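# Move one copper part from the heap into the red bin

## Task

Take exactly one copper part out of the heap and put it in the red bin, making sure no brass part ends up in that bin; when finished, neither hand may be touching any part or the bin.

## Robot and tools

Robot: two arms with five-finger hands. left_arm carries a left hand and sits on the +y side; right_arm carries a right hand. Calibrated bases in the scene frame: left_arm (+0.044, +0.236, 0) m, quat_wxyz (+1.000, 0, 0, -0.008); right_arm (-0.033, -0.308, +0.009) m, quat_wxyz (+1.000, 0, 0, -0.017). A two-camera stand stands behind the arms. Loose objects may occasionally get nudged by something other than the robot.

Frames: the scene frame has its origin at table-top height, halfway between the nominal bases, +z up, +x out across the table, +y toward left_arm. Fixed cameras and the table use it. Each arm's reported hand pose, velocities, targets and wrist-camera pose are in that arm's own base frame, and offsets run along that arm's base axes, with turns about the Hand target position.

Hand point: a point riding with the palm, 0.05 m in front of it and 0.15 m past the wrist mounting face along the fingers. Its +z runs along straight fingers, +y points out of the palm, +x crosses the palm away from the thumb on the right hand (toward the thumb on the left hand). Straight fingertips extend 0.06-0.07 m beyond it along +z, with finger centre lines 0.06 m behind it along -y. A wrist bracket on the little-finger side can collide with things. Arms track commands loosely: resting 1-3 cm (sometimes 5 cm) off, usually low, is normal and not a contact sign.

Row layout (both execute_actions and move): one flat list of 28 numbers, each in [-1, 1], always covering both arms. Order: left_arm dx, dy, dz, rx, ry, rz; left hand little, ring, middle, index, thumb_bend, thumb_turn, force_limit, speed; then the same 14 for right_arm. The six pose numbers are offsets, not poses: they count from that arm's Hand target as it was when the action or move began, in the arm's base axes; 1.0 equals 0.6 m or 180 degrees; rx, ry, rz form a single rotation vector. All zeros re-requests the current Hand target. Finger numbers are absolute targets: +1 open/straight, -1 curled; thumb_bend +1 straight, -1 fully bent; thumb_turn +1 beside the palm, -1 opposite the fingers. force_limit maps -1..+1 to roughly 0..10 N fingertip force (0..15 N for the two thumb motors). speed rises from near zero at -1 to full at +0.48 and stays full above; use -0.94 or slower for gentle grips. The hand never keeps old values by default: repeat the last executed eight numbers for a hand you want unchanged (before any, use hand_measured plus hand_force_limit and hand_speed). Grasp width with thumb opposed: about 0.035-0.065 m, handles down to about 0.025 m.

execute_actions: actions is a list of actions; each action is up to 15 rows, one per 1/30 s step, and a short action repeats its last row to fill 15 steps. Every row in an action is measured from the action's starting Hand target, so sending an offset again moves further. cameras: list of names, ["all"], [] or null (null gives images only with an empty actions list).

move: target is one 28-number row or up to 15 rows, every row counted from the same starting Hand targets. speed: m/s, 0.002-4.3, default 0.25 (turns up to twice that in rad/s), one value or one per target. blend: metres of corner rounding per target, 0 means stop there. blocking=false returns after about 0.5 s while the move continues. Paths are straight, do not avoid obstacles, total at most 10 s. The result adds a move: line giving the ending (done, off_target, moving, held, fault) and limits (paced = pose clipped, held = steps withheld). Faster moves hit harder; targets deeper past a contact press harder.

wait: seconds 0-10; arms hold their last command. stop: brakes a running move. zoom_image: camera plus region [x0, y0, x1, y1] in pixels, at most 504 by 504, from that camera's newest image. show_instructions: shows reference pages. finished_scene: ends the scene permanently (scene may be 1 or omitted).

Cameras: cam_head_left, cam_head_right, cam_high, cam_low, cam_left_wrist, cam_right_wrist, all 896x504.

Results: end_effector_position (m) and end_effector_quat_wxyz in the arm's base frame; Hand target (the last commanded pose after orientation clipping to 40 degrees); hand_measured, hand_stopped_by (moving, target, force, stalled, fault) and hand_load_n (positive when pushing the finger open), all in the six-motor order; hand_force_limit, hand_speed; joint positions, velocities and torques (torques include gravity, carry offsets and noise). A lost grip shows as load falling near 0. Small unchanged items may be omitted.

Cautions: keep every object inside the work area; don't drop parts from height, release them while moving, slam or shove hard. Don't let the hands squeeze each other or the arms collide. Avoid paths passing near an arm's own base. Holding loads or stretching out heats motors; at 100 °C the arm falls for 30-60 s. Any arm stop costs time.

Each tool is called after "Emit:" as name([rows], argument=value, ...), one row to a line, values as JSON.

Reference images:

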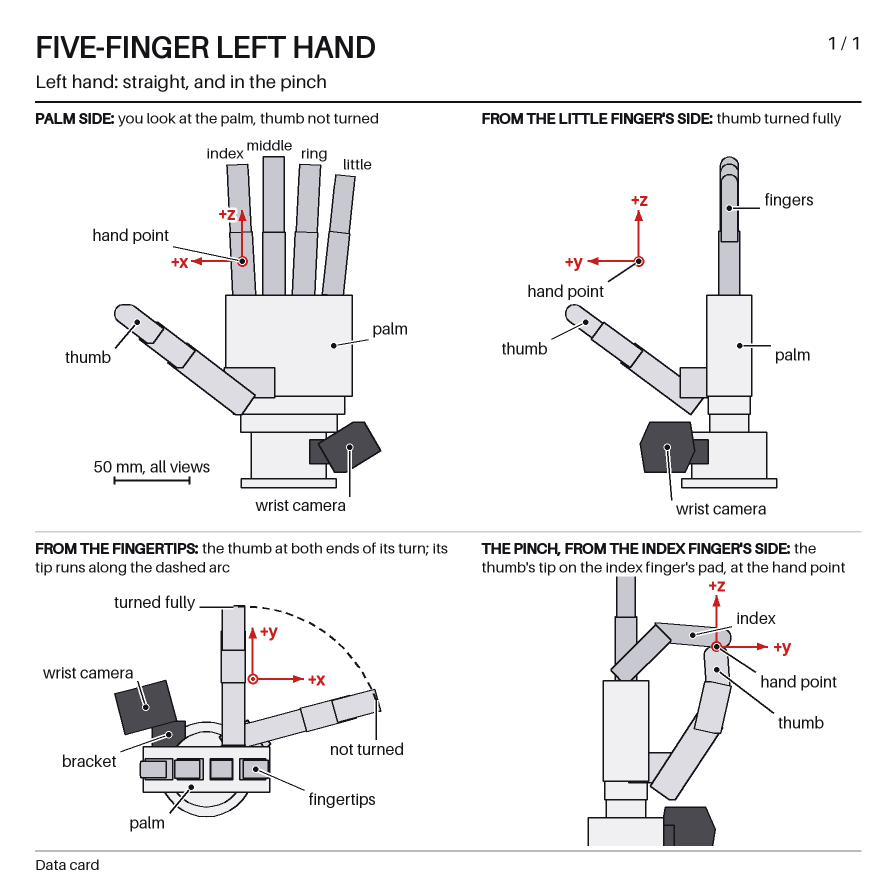

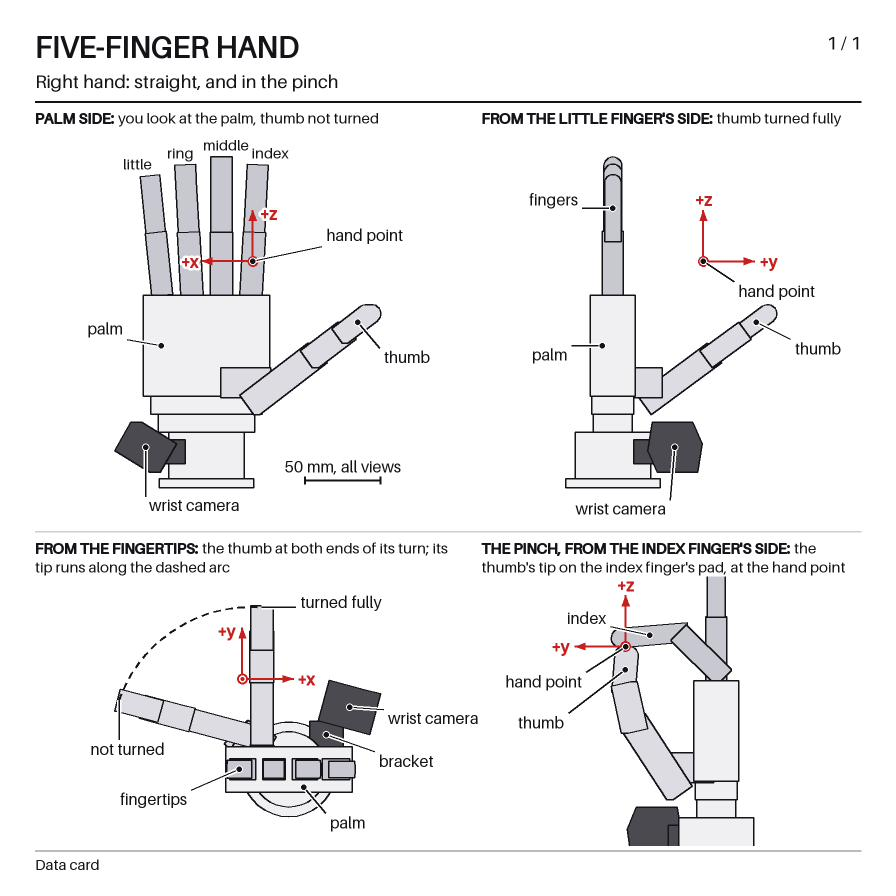

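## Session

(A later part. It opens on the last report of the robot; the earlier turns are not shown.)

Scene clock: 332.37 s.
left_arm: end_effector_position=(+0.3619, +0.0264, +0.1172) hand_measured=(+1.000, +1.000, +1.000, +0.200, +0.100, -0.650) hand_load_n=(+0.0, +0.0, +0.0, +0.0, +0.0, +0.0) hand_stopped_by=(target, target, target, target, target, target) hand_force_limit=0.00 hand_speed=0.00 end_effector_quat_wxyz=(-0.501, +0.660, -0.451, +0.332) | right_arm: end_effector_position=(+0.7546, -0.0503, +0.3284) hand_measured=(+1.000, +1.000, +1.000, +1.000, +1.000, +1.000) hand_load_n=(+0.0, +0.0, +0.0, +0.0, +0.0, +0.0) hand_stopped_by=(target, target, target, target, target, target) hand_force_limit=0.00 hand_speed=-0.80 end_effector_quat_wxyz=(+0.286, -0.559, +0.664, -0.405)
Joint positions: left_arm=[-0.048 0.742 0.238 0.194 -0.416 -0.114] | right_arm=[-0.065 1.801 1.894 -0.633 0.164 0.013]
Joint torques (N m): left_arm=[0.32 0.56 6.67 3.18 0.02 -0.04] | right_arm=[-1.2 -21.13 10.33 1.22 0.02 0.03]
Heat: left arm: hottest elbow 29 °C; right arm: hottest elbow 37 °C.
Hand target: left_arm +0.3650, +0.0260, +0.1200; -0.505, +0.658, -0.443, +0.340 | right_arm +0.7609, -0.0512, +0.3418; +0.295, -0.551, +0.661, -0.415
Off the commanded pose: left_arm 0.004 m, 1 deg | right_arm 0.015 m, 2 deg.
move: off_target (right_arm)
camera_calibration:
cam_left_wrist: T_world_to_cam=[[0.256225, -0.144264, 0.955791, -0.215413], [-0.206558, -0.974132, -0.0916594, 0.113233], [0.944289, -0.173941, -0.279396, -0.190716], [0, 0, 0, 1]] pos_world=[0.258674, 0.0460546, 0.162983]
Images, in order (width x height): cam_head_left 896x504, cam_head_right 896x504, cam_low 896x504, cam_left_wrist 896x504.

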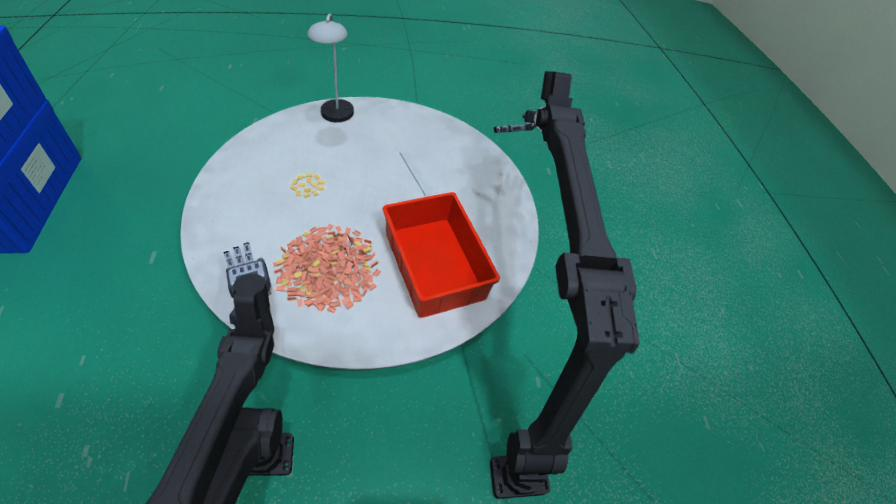

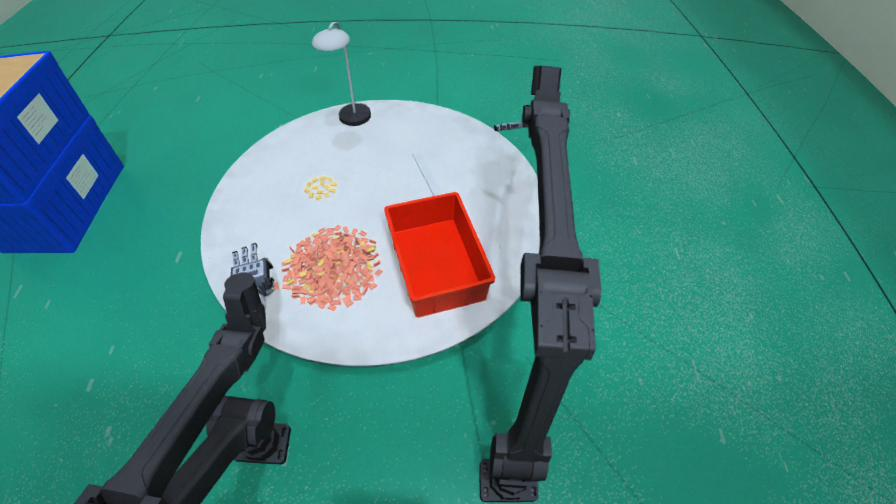

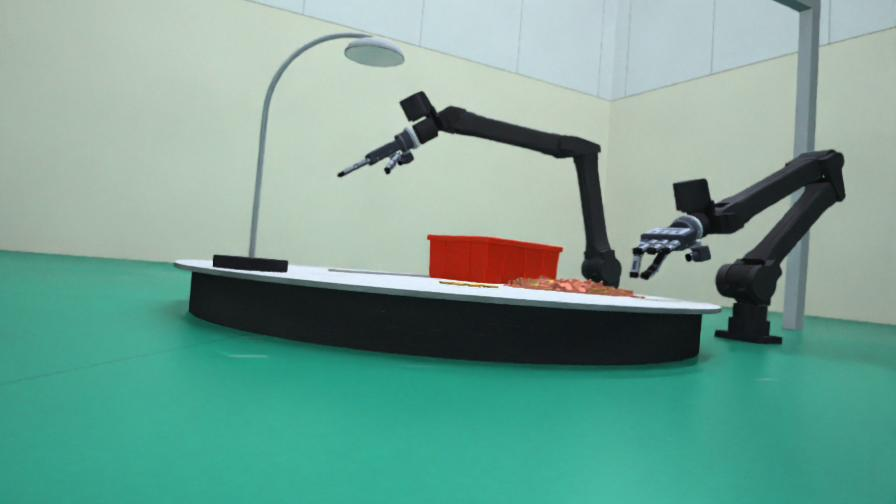

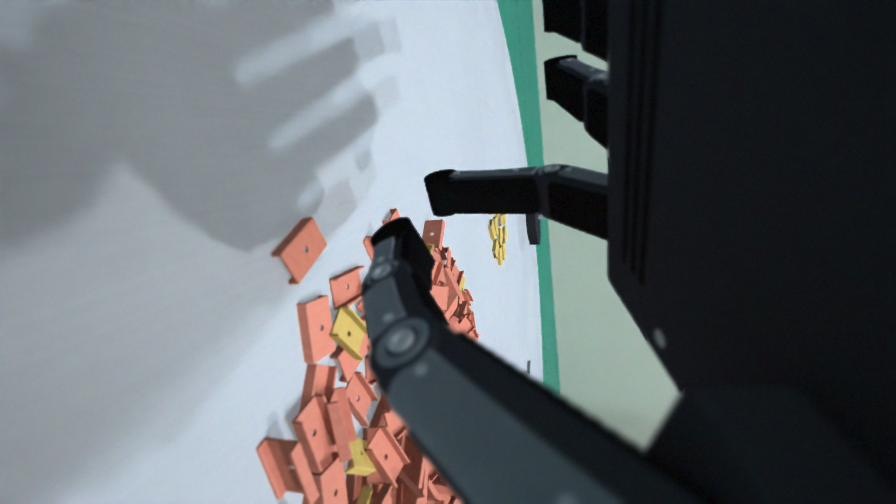

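Emit:
move(target=[0,0,0,0,0,0,1,1,1,-0.4,0.1,-0.65,-0.6,-0.6, 0,0,0,0,0,0,1,1,1,1,1,1,0,-0.8], cameras=["cam_left_wrist","cam_low","cam_head_right"], speed=0.1)

Emit:
zoom_image(camera="cam_low", region=[600, 200, 720, 320])

Emit:
zoom_image(camera="cam_left_wrist", region=[300, 130, 560, 320])

Emit:
zoom_image(camera="cam_head_right", region=[220, 240, 300, 310])

Scene clock: 361.53 s.
left_arm: end_effector_position=(+0.3619, +0.0264, +0.1172) hand_measured=(+1.000, +1.000, +1.000, -0.234, +0.100, -0.650) hand_load_n=(+0.0, +0.0, +0.0, +4.0, +1.0, -0.5) hand_stopped_by=(target, target, target, force, target, target) hand_force_limit=-0.60 hand_speed=-0.60 end_effector_quat_wxyz=(-0.501, +0.660, -0.451, +0.332) | right_arm: end_effector_position=(+0.7546, -0.0503, +0.3284) hand_measured=(+1.000, +1.000, +1.000, +1.000, +1.000, +1.000) hand_load_n=(+0.0, +0.0, +0.0, +0.0, +0.0, +0.0) hand_stopped_by=(target, target, target, target, target, target) hand_force_limit=0.00 hand_speed=-0.80 end_effector_quat_wxyz=(+0.286, -0.559, +0.664, -0.405)
Joint positions: left_arm=[-0.048 0.742 0.238 0.194 -0.416 -0.114] | right_arm=[-0.065 1.801 1.894 -0.633 0.164 0.013]
Joint torques (N m): left_arm=[0.38 0.62 6.68 3.17 0.02 -0.04] | right_arm=[-1.14 -21.07 10.33 1.22 0.01 0.03]
Heat: left arm: hottest elbow 29 °C; right arm: hottest elbow 37 °C.
Hand target: left_arm +0.3650, +0.0260, +0.1200; -0.505, +0.658, -0.443, +0.340 | right_arm +0.7609, -0.0512, +0.3418; +0.295, -0.551, +0.661, -0.415
Off the commanded pose: left_arm 0.004 m, 1 deg | right_arm 0.015 m, 2 deg.
move: off_target (right_arm)
camera_calibration:
cam_left_wrist: T_world_to_cam=[[0.256225, -0.144264, 0.955791, -0.215413], [-0.206558, -0.974132, -0.0916594, 0.113233], [0.944289, -0.173941, -0.279396, -0.190716], [0, 0, 0, 1]] pos_world=[0.258674, 0.0460546, 0.162983]
Images, in order (width x height): cam_head_right 896x504, cam_low 896x504, cam_left_wrist 896x504.

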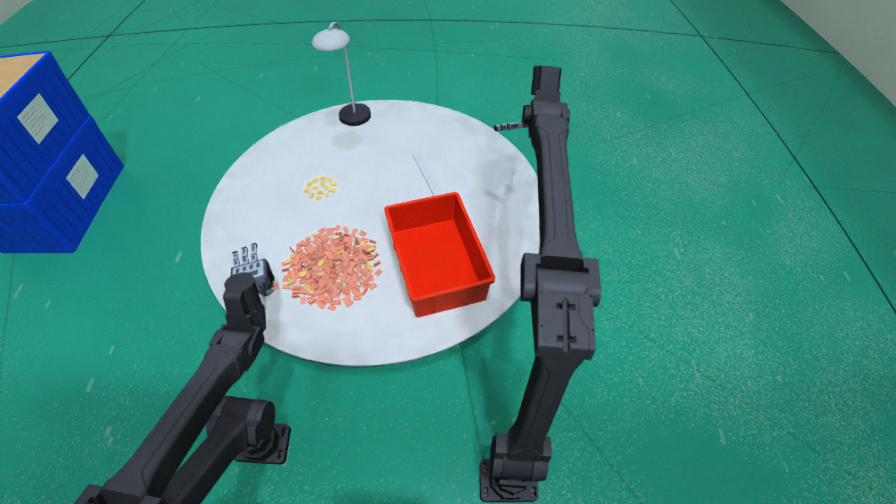

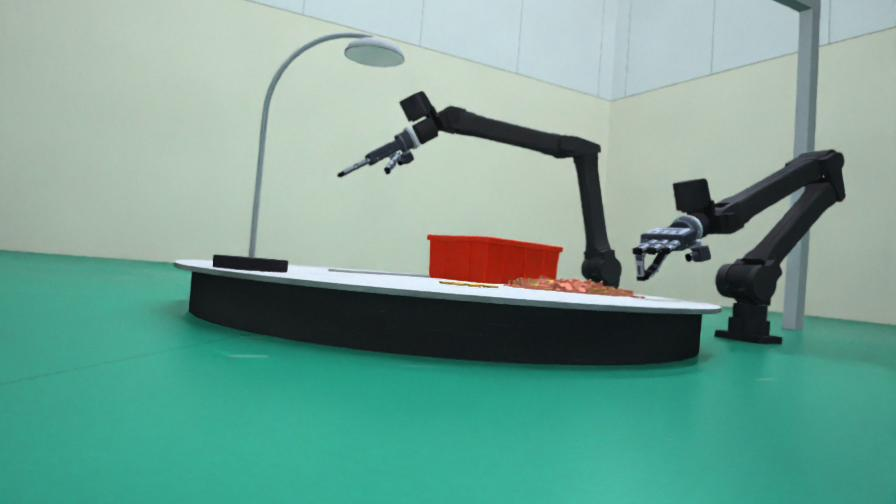

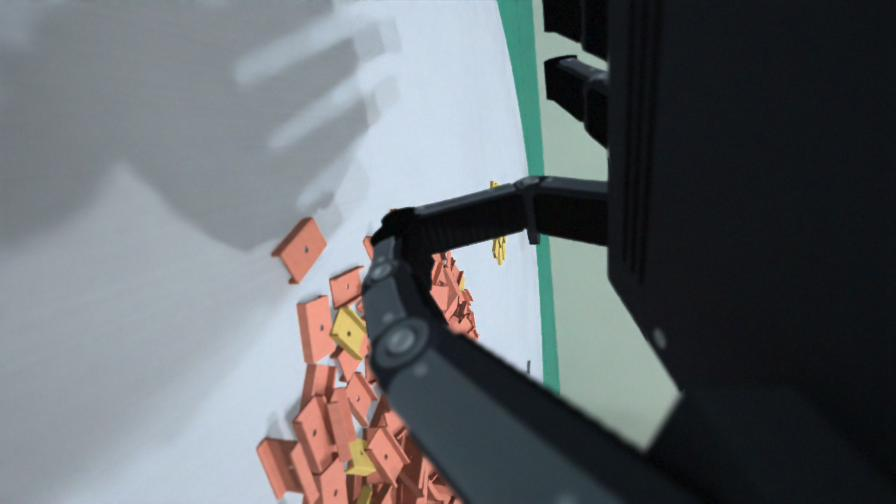

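Scaled by 4.200 from the camera's 896x504 image, which has a finer 1280x720 frame.

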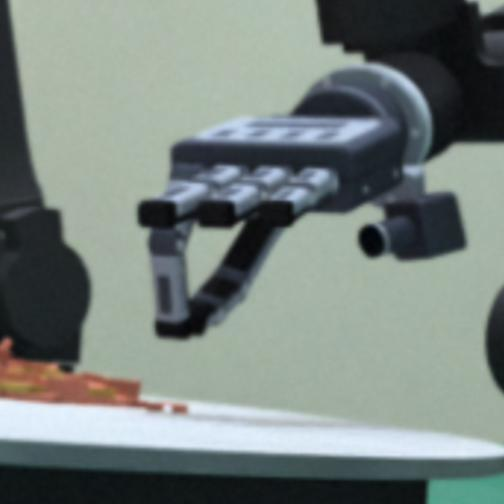

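Scaled by 1.938 from the camera's 896x504 image, which has a finer 1280x720 frame.

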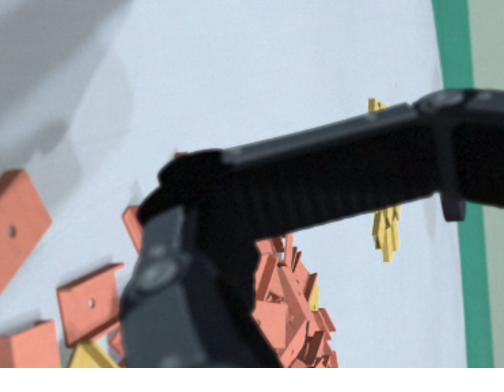

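Scaled by 6.300 from the camera's 896x504 image, which has a finer 1280x720 frame.

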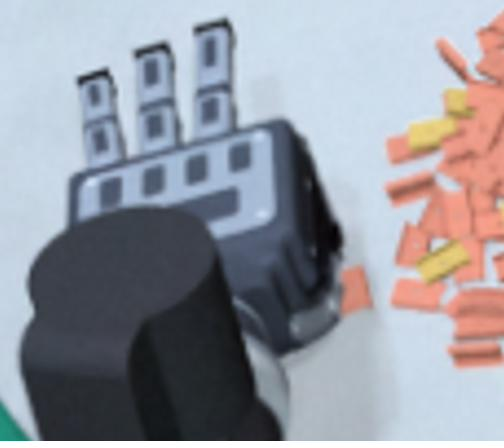

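Emit:
wait(seconds=0, cameras=["cam_high","cam_head_left"])

Emit:
zoom_image(camera="cam_high", region=[520, 360, 660, 460])

Emit:
zoom_image(camera="cam_head_left", region=[220, 240, 300, 310])

Scene clock: 429.47 s.
left_arm: end_effector_position=(+0.3619, +0.0264, +0.1172) hand_measured=(+1.000, +1.000, +1.000, -0.234, +0.100, -0.650) hand_load_n=(+0.0, +0.0, +0.0, +4.0, +1.0, +0.0) hand_stopped_by=(target, target, target, force, target, target) hand_force_limit=-0.60 hand_speed=-0.60 end_effector_quat_wxyz=(-0.501, +0.660, -0.451, +0.332) | right_arm: end_effector_position=(+0.7546, -0.0503, +0.3284) hand_measured=(+1.000, +1.000, +1.000, +1.000, +1.000, +1.000) hand_load_n=(+0.0, +0.0, +0.0, +0.0, +0.0, +0.0) hand_stopped_by=(target, target, target, target, target, target) hand_force_limit=0.00 hand_speed=-0.80 end_effector_quat_wxyz=(+0.286, -0.559, +0.664, -0.405)
Joint positions: left_arm=[-0.048 0.742 0.238 0.194 -0.416 -0.114] | right_arm=[-0.065 1.801 1.894 -0.633 0.164 0.013]
Joint torques (N m): left_arm=[0.32 0.62 6.67 3.17 0.02 -0.04] | right_arm=[-1.14 -21.07 10.35 1.22 0.02 0.03]
Heat: left arm: hottest elbow 29 °C; right arm: hottest elbow 38 °C.
Hand target: left_arm +0.3650, +0.0260, +0.1200; -0.505, +0.658, -0.443, +0.340 | right_arm +0.7609, -0.0512, +0.3418; +0.295, -0.551, +0.661, -0.415
Off the commanded pose: left_arm 0.004 m, 1 deg | right_arm 0.015 m, 2 deg.
Images, in order (width x height): cam_head_left 896x504, cam_high 896x504.

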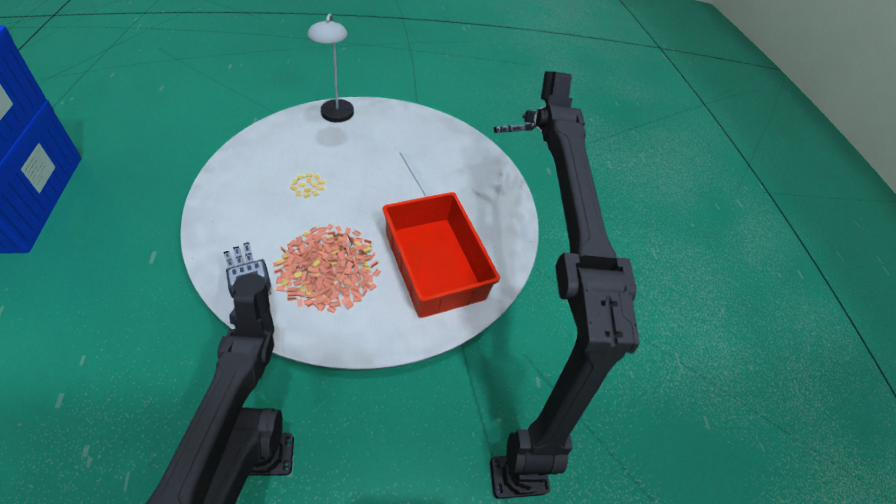

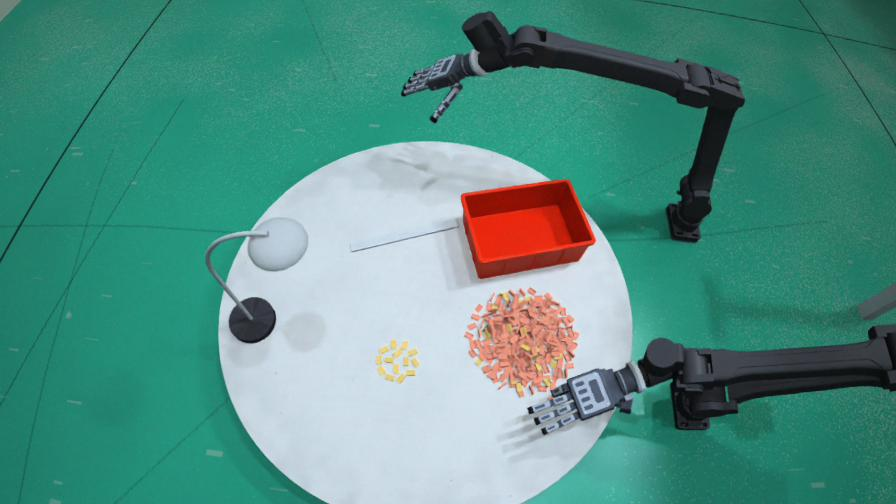

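Scaled by 3.600 from the camera's 896x504 image, which has a finer 1280x720 frame.

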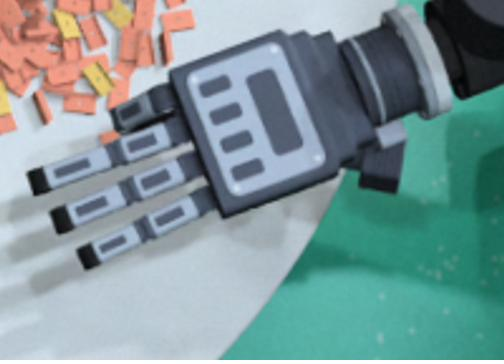

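Scaled by 6.300 from the camera's 896x504 image, which has a finer 1280x720 frame.

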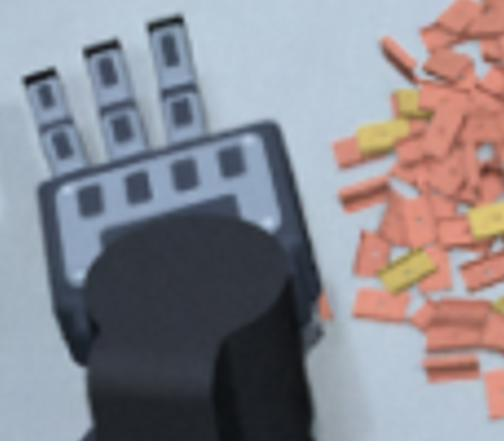

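Emit:
move(target=[-0.0047,-0.0018,-0.0333,0,0,0,1,1,1,0.2,0.1,-0.65,-0.6,-0.4, 0,0,0,0,0,0,1,1,1,1,1,1,0,-0.8], cameras=["cam_left_wrist","cam_low","cam_head_right","cam_high"], speed=0.08)

Emit:
zoom_image(camera="cam_low", region=[600, 220, 700, 320])

Emit:
zoom_image(camera="cam_left_wrist", region=[300, 130, 560, 320])

Emit:
zoom_image(camera="cam_head_right", region=[220, 240, 300, 310])

Emit:
zoom_image(camera="cam_high", region=[520, 360, 620, 440])

Scene clock: 470.63 s.
left_arm: end_effector_position=(+0.3595, +0.0266, +0.0971) hand_measured=(+1.000, +1.000, +1.000, +0.200, +0.100, -0.650) hand_load_n=(+0.0, +0.0, +0.0, +0.0, +0.0, +0.0) hand_stopped_by=(target, target, target, target, target, target) hand_force_limit=-0.60 hand_speed=-0.40 end_effector_quat_wxyz=(-0.501, +0.661, -0.450, +0.332) | right_arm: end_effector_position=(+0.7546, -0.0503, +0.3284) hand_measured=(+1.000, +1.000, +1.000, +1.000, +1.000, +1.000) hand_load_n=(+0.0, +0.0, +0.0, +0.0, +0.0, +0.0) hand_stopped_by=(target, target, target, target, target, target) hand_force_limit=0.00 hand_speed=-0.80 end_effector_quat_wxyz=(+0.286, -0.559, +0.664, -0.405)
Joint positions: left_arm=[-0.049 0.8 0.195 0.296 -0.418 -0.116] | right_arm=[-0.065 1.801 1.894 -0.633 0.164 0.013]
Joint torques (N m): left_arm=[-0.21 0.44 6.35 3.17 -0.16 -0.07] | right_arm=[-1.14 -21.07 10.33 1.22 0.01 0.03]
Heat: left arm: hottest elbow 29 °C; right arm: hottest elbow 38 °C.
Hand target: left_arm +0.3622, +0.0249, +0.1000; -0.505, +0.658, -0.443, +0.340 | right_arm +0.7609, -0.0512, +0.3418; +0.295, -0.551, +0.661, -0.415
Off the commanded pose: left_arm 0.004 m, 1 deg | right_arm 0.015 m, 2 deg.
move: off_target (right_arm)
camera_calibration:
cam_left_wrist: T_world_to_cam=[[0.256117, -0.143009, 0.956009, -0.195701], [-0.205057, -0.974525, -0.0908437, 0.110496], [0.944646, -0.172769, -0.278917, -0.194138], [0, 0, 0, 1]] pos_world=[0.256171, 0.0461531, 0.142981]
Images, in order (width x height): cam_head_right 896x504, cam_high 896x504, cam_low 896x504, cam_left_wrist 896x504.

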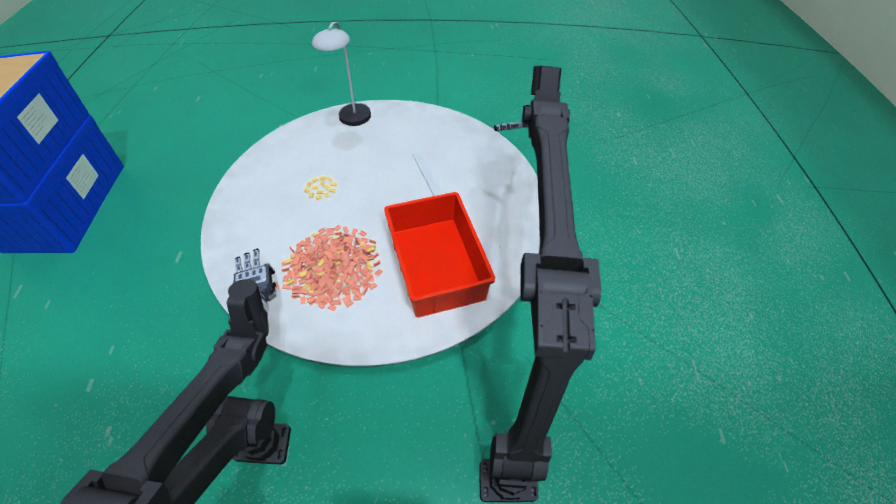

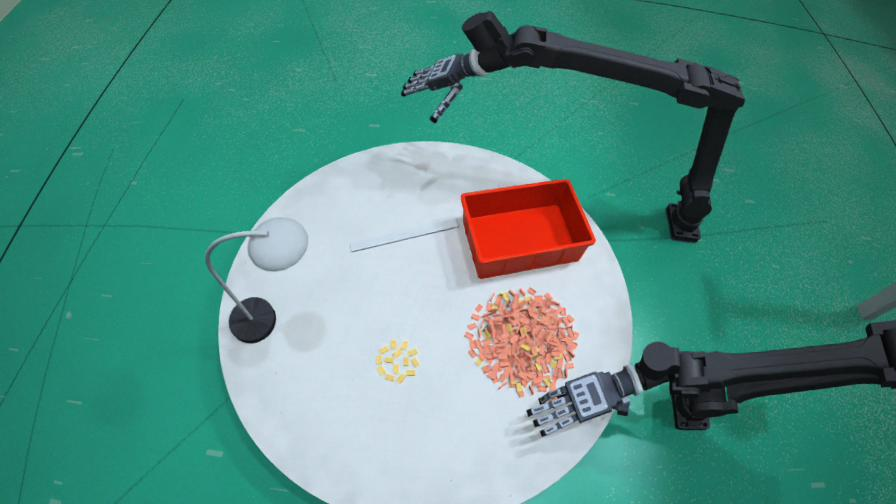

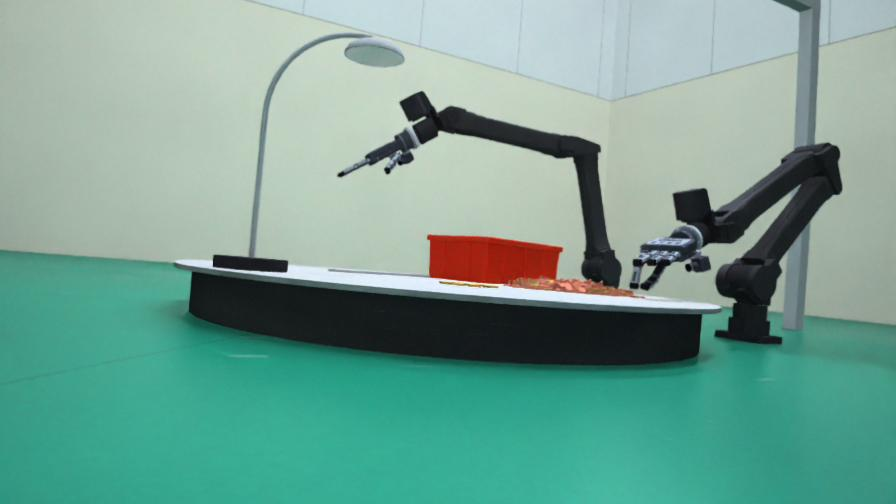

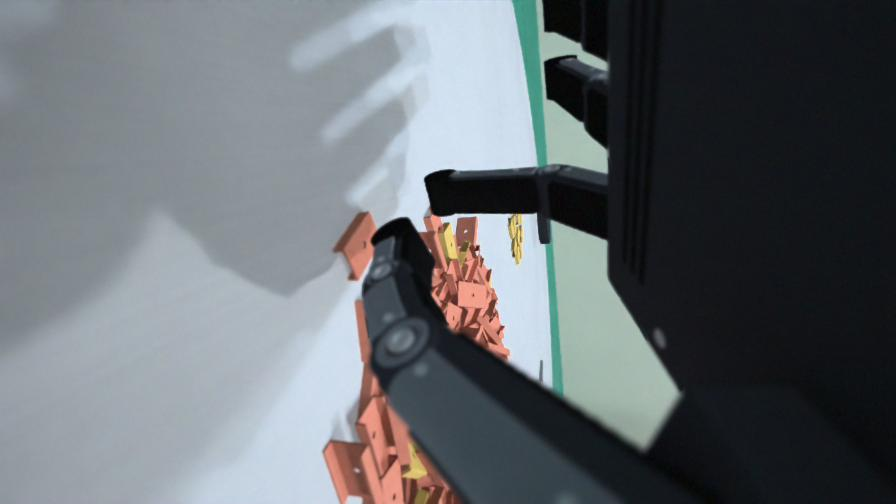

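Scaled by 5.040 from the camera's 896x504 image, which has a finer 1280x720 frame.

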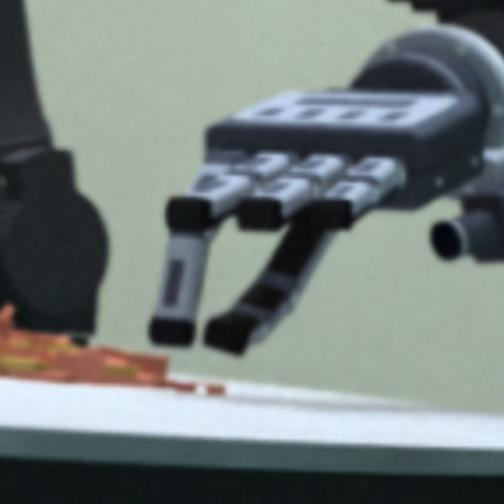

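Scaled by 1.938 from the camera's 896x504 image, which has a finer 1280x720 frame.

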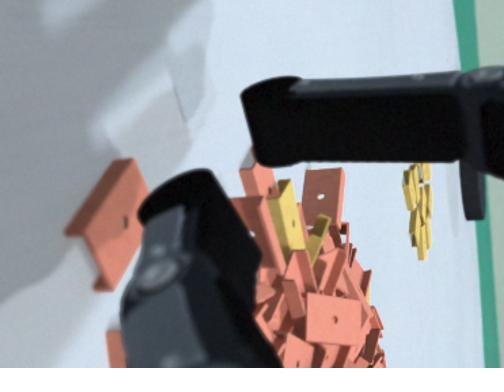

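Scaled by 6.300 from the camera's 896x504 image, which has a finer 1280x720 frame.

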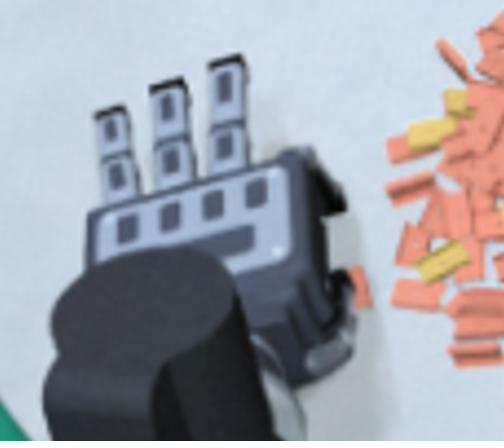

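Scaled by 5.040 from the camera's 896x504 image, which has a finer 1280x720 frame.

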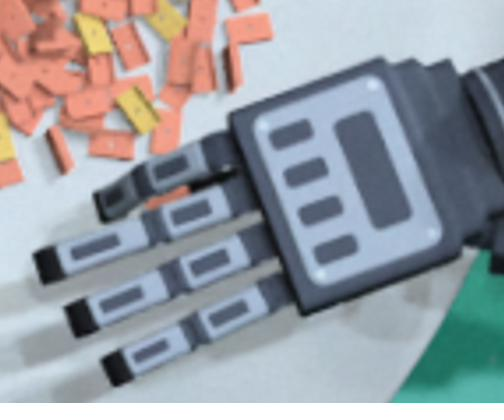

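Emit:
move(target=[-0.0013,-0.0077,-0.0158,0,0,0,1,1,1,0.2,0.1,-0.65,-0.6,-0.4, 0,0,0,0,0,0,1,1,1,1,1,1,0,-0.8], cameras=["cam_left_wrist","cam_low","cam_head_right","cam_high"], speed=0.05)

Emit:
zoom_image(camera="cam_low", region=[615, 260, 675, 310])

Emit:
zoom_image(camera="cam_left_wrist", region=[300, 130, 560, 320])

Emit:
zoom_image(camera="cam_head_right", region=[240, 250, 300, 300])

Emit:
zoom_image(camera="cam_high", region=[530, 370, 600, 430])

Scene clock: 552.37 s.
left_arm: end_effector_position=(+0.3590, +0.0220, +0.0877) hand_measured=(+1.000, +1.000, +1.000, +0.200, +0.100, -0.650) hand_load_n=(+0.0, -0.5, +0.0, +0.0, +0.0, +0.0) hand_stopped_by=(target, target, target, target, target, target) hand_force_limit=-0.60 hand_speed=-0.40 end_effector_quat_wxyz=(-0.501, +0.660, -0.451, +0.331) | right_arm: end_effector_position=(+0.7546, -0.0503, +0.3284) hand_measured=(+1.000, +1.000, +1.000, +1.000, +1.000, +1.000) hand_load_n=(+0.0, +0.0, +0.0, +0.0, +0.0, -0.5) hand_stopped_by=(target, target, target, target, target, target) hand_force_limit=0.00 hand_speed=-0.80 end_effector_quat_wxyz=(+0.286, -0.559, +0.664, -0.405)
Joint positions: left_arm=[-0.073 0.839 0.177 0.349 -0.441 -0.122] | right_arm=[-0.065 1.801 1.894 -0.633 0.164 0.013]
Joint torques (N m): left_arm=[-0.21 0.26 6.12 3.14 -0.17 -0.07] | right_arm=[-1.14 -21.13 10.33 1.22 0.01 0.03]
Heat: left arm: hottest elbow 30 °C; right arm: hottest elbow 39 °C.
Hand target: left_arm +0.3614, +0.0203, +0.0906; -0.505, +0.658, -0.443, +0.340 | right_arm +0.7609, -0.0512, +0.3418; +0.295, -0.551, +0.661, -0.415
Off the commanded pose: left_arm 0.004 m, 1 deg | right_arm 0.015 m, 2 deg.
move: off_target (right_arm)
camera_calibration:
cam_left_wrist: T_world_to_cam=[[0.256153, -0.144931, 0.955709, -0.187137], [-0.2058, -0.974205, -0.0925765, 0.105464], [0.944474, -0.172971, -0.279373, -0.196969], [0, 0, 0, 1]] pos_world=[0.255673, 0.0415519, 0.133584]
Images, in order (width x height): cam_head_right 896x504, cam_high 896x504, cam_low 896x504, cam_left_wrist 896x504.

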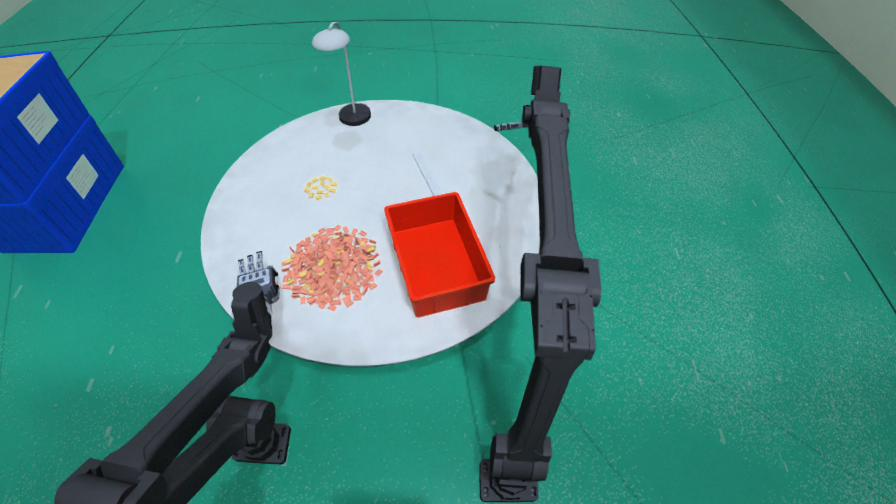

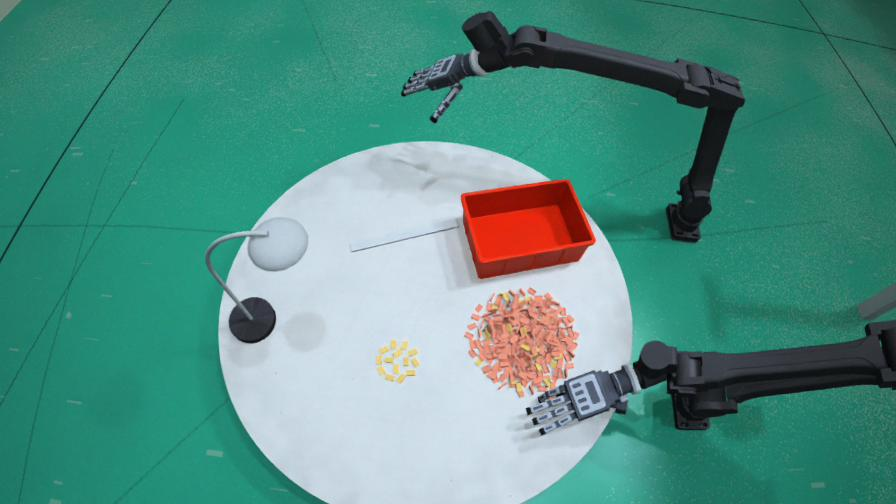

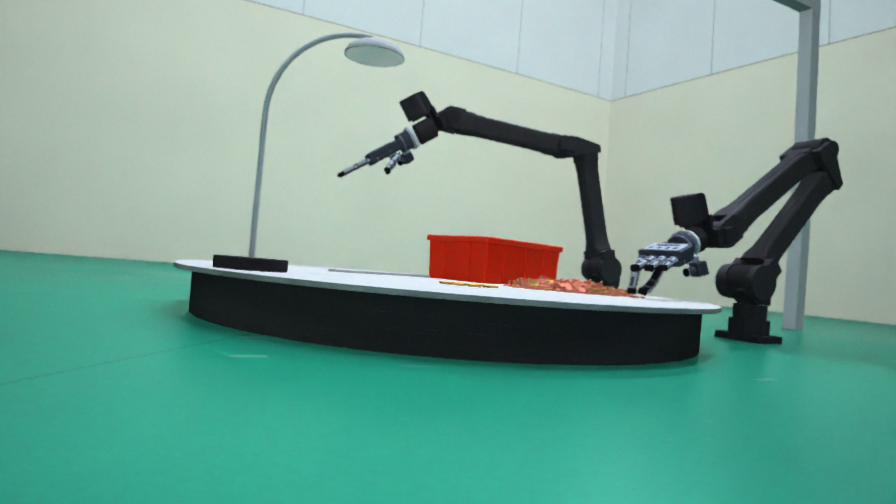

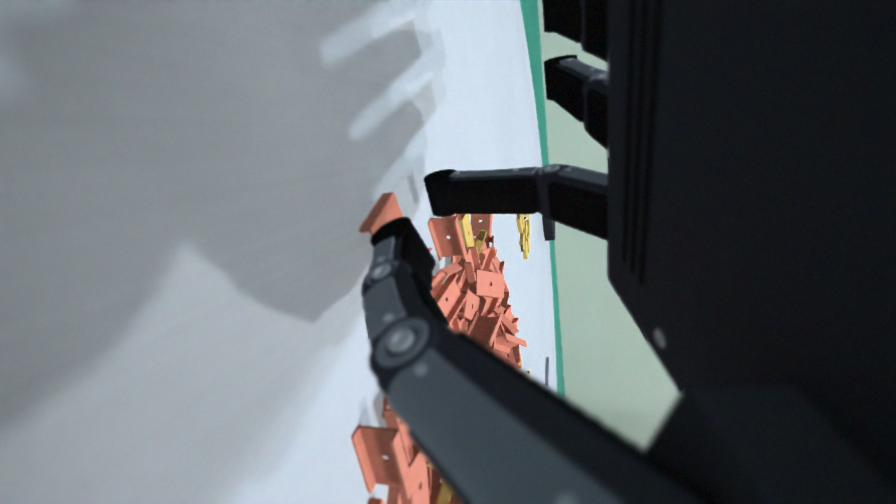

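Scaled by 8.400 from the camera's 896x504 image, which has a finer 1280x720 frame.

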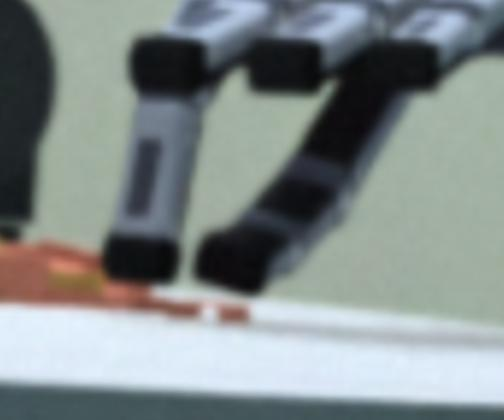

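Scaled by 1.938 from the camera's 896x504 image, which has a finer 1280x720 frame.

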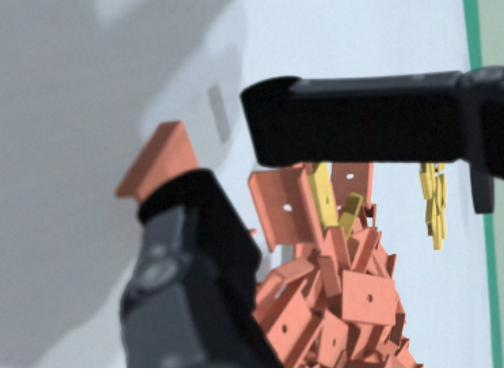

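Scaled by 8.400 from the camera's 896x504 image, which has a finer 1280x720 frame.

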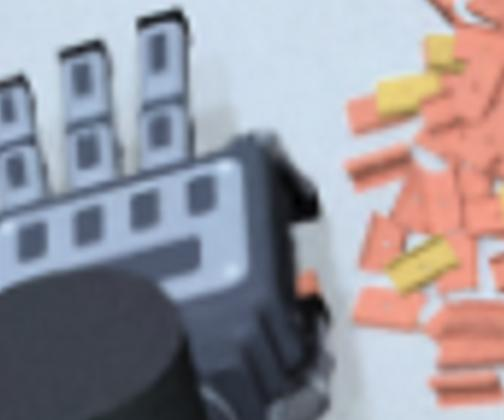

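Scaled by 7.200 from the camera's 896x504 image, which has a finer 1280x720 frame.

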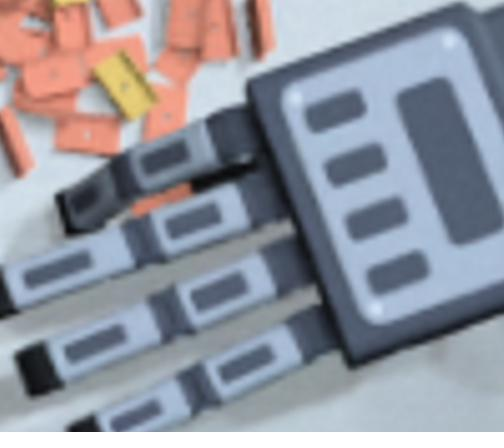

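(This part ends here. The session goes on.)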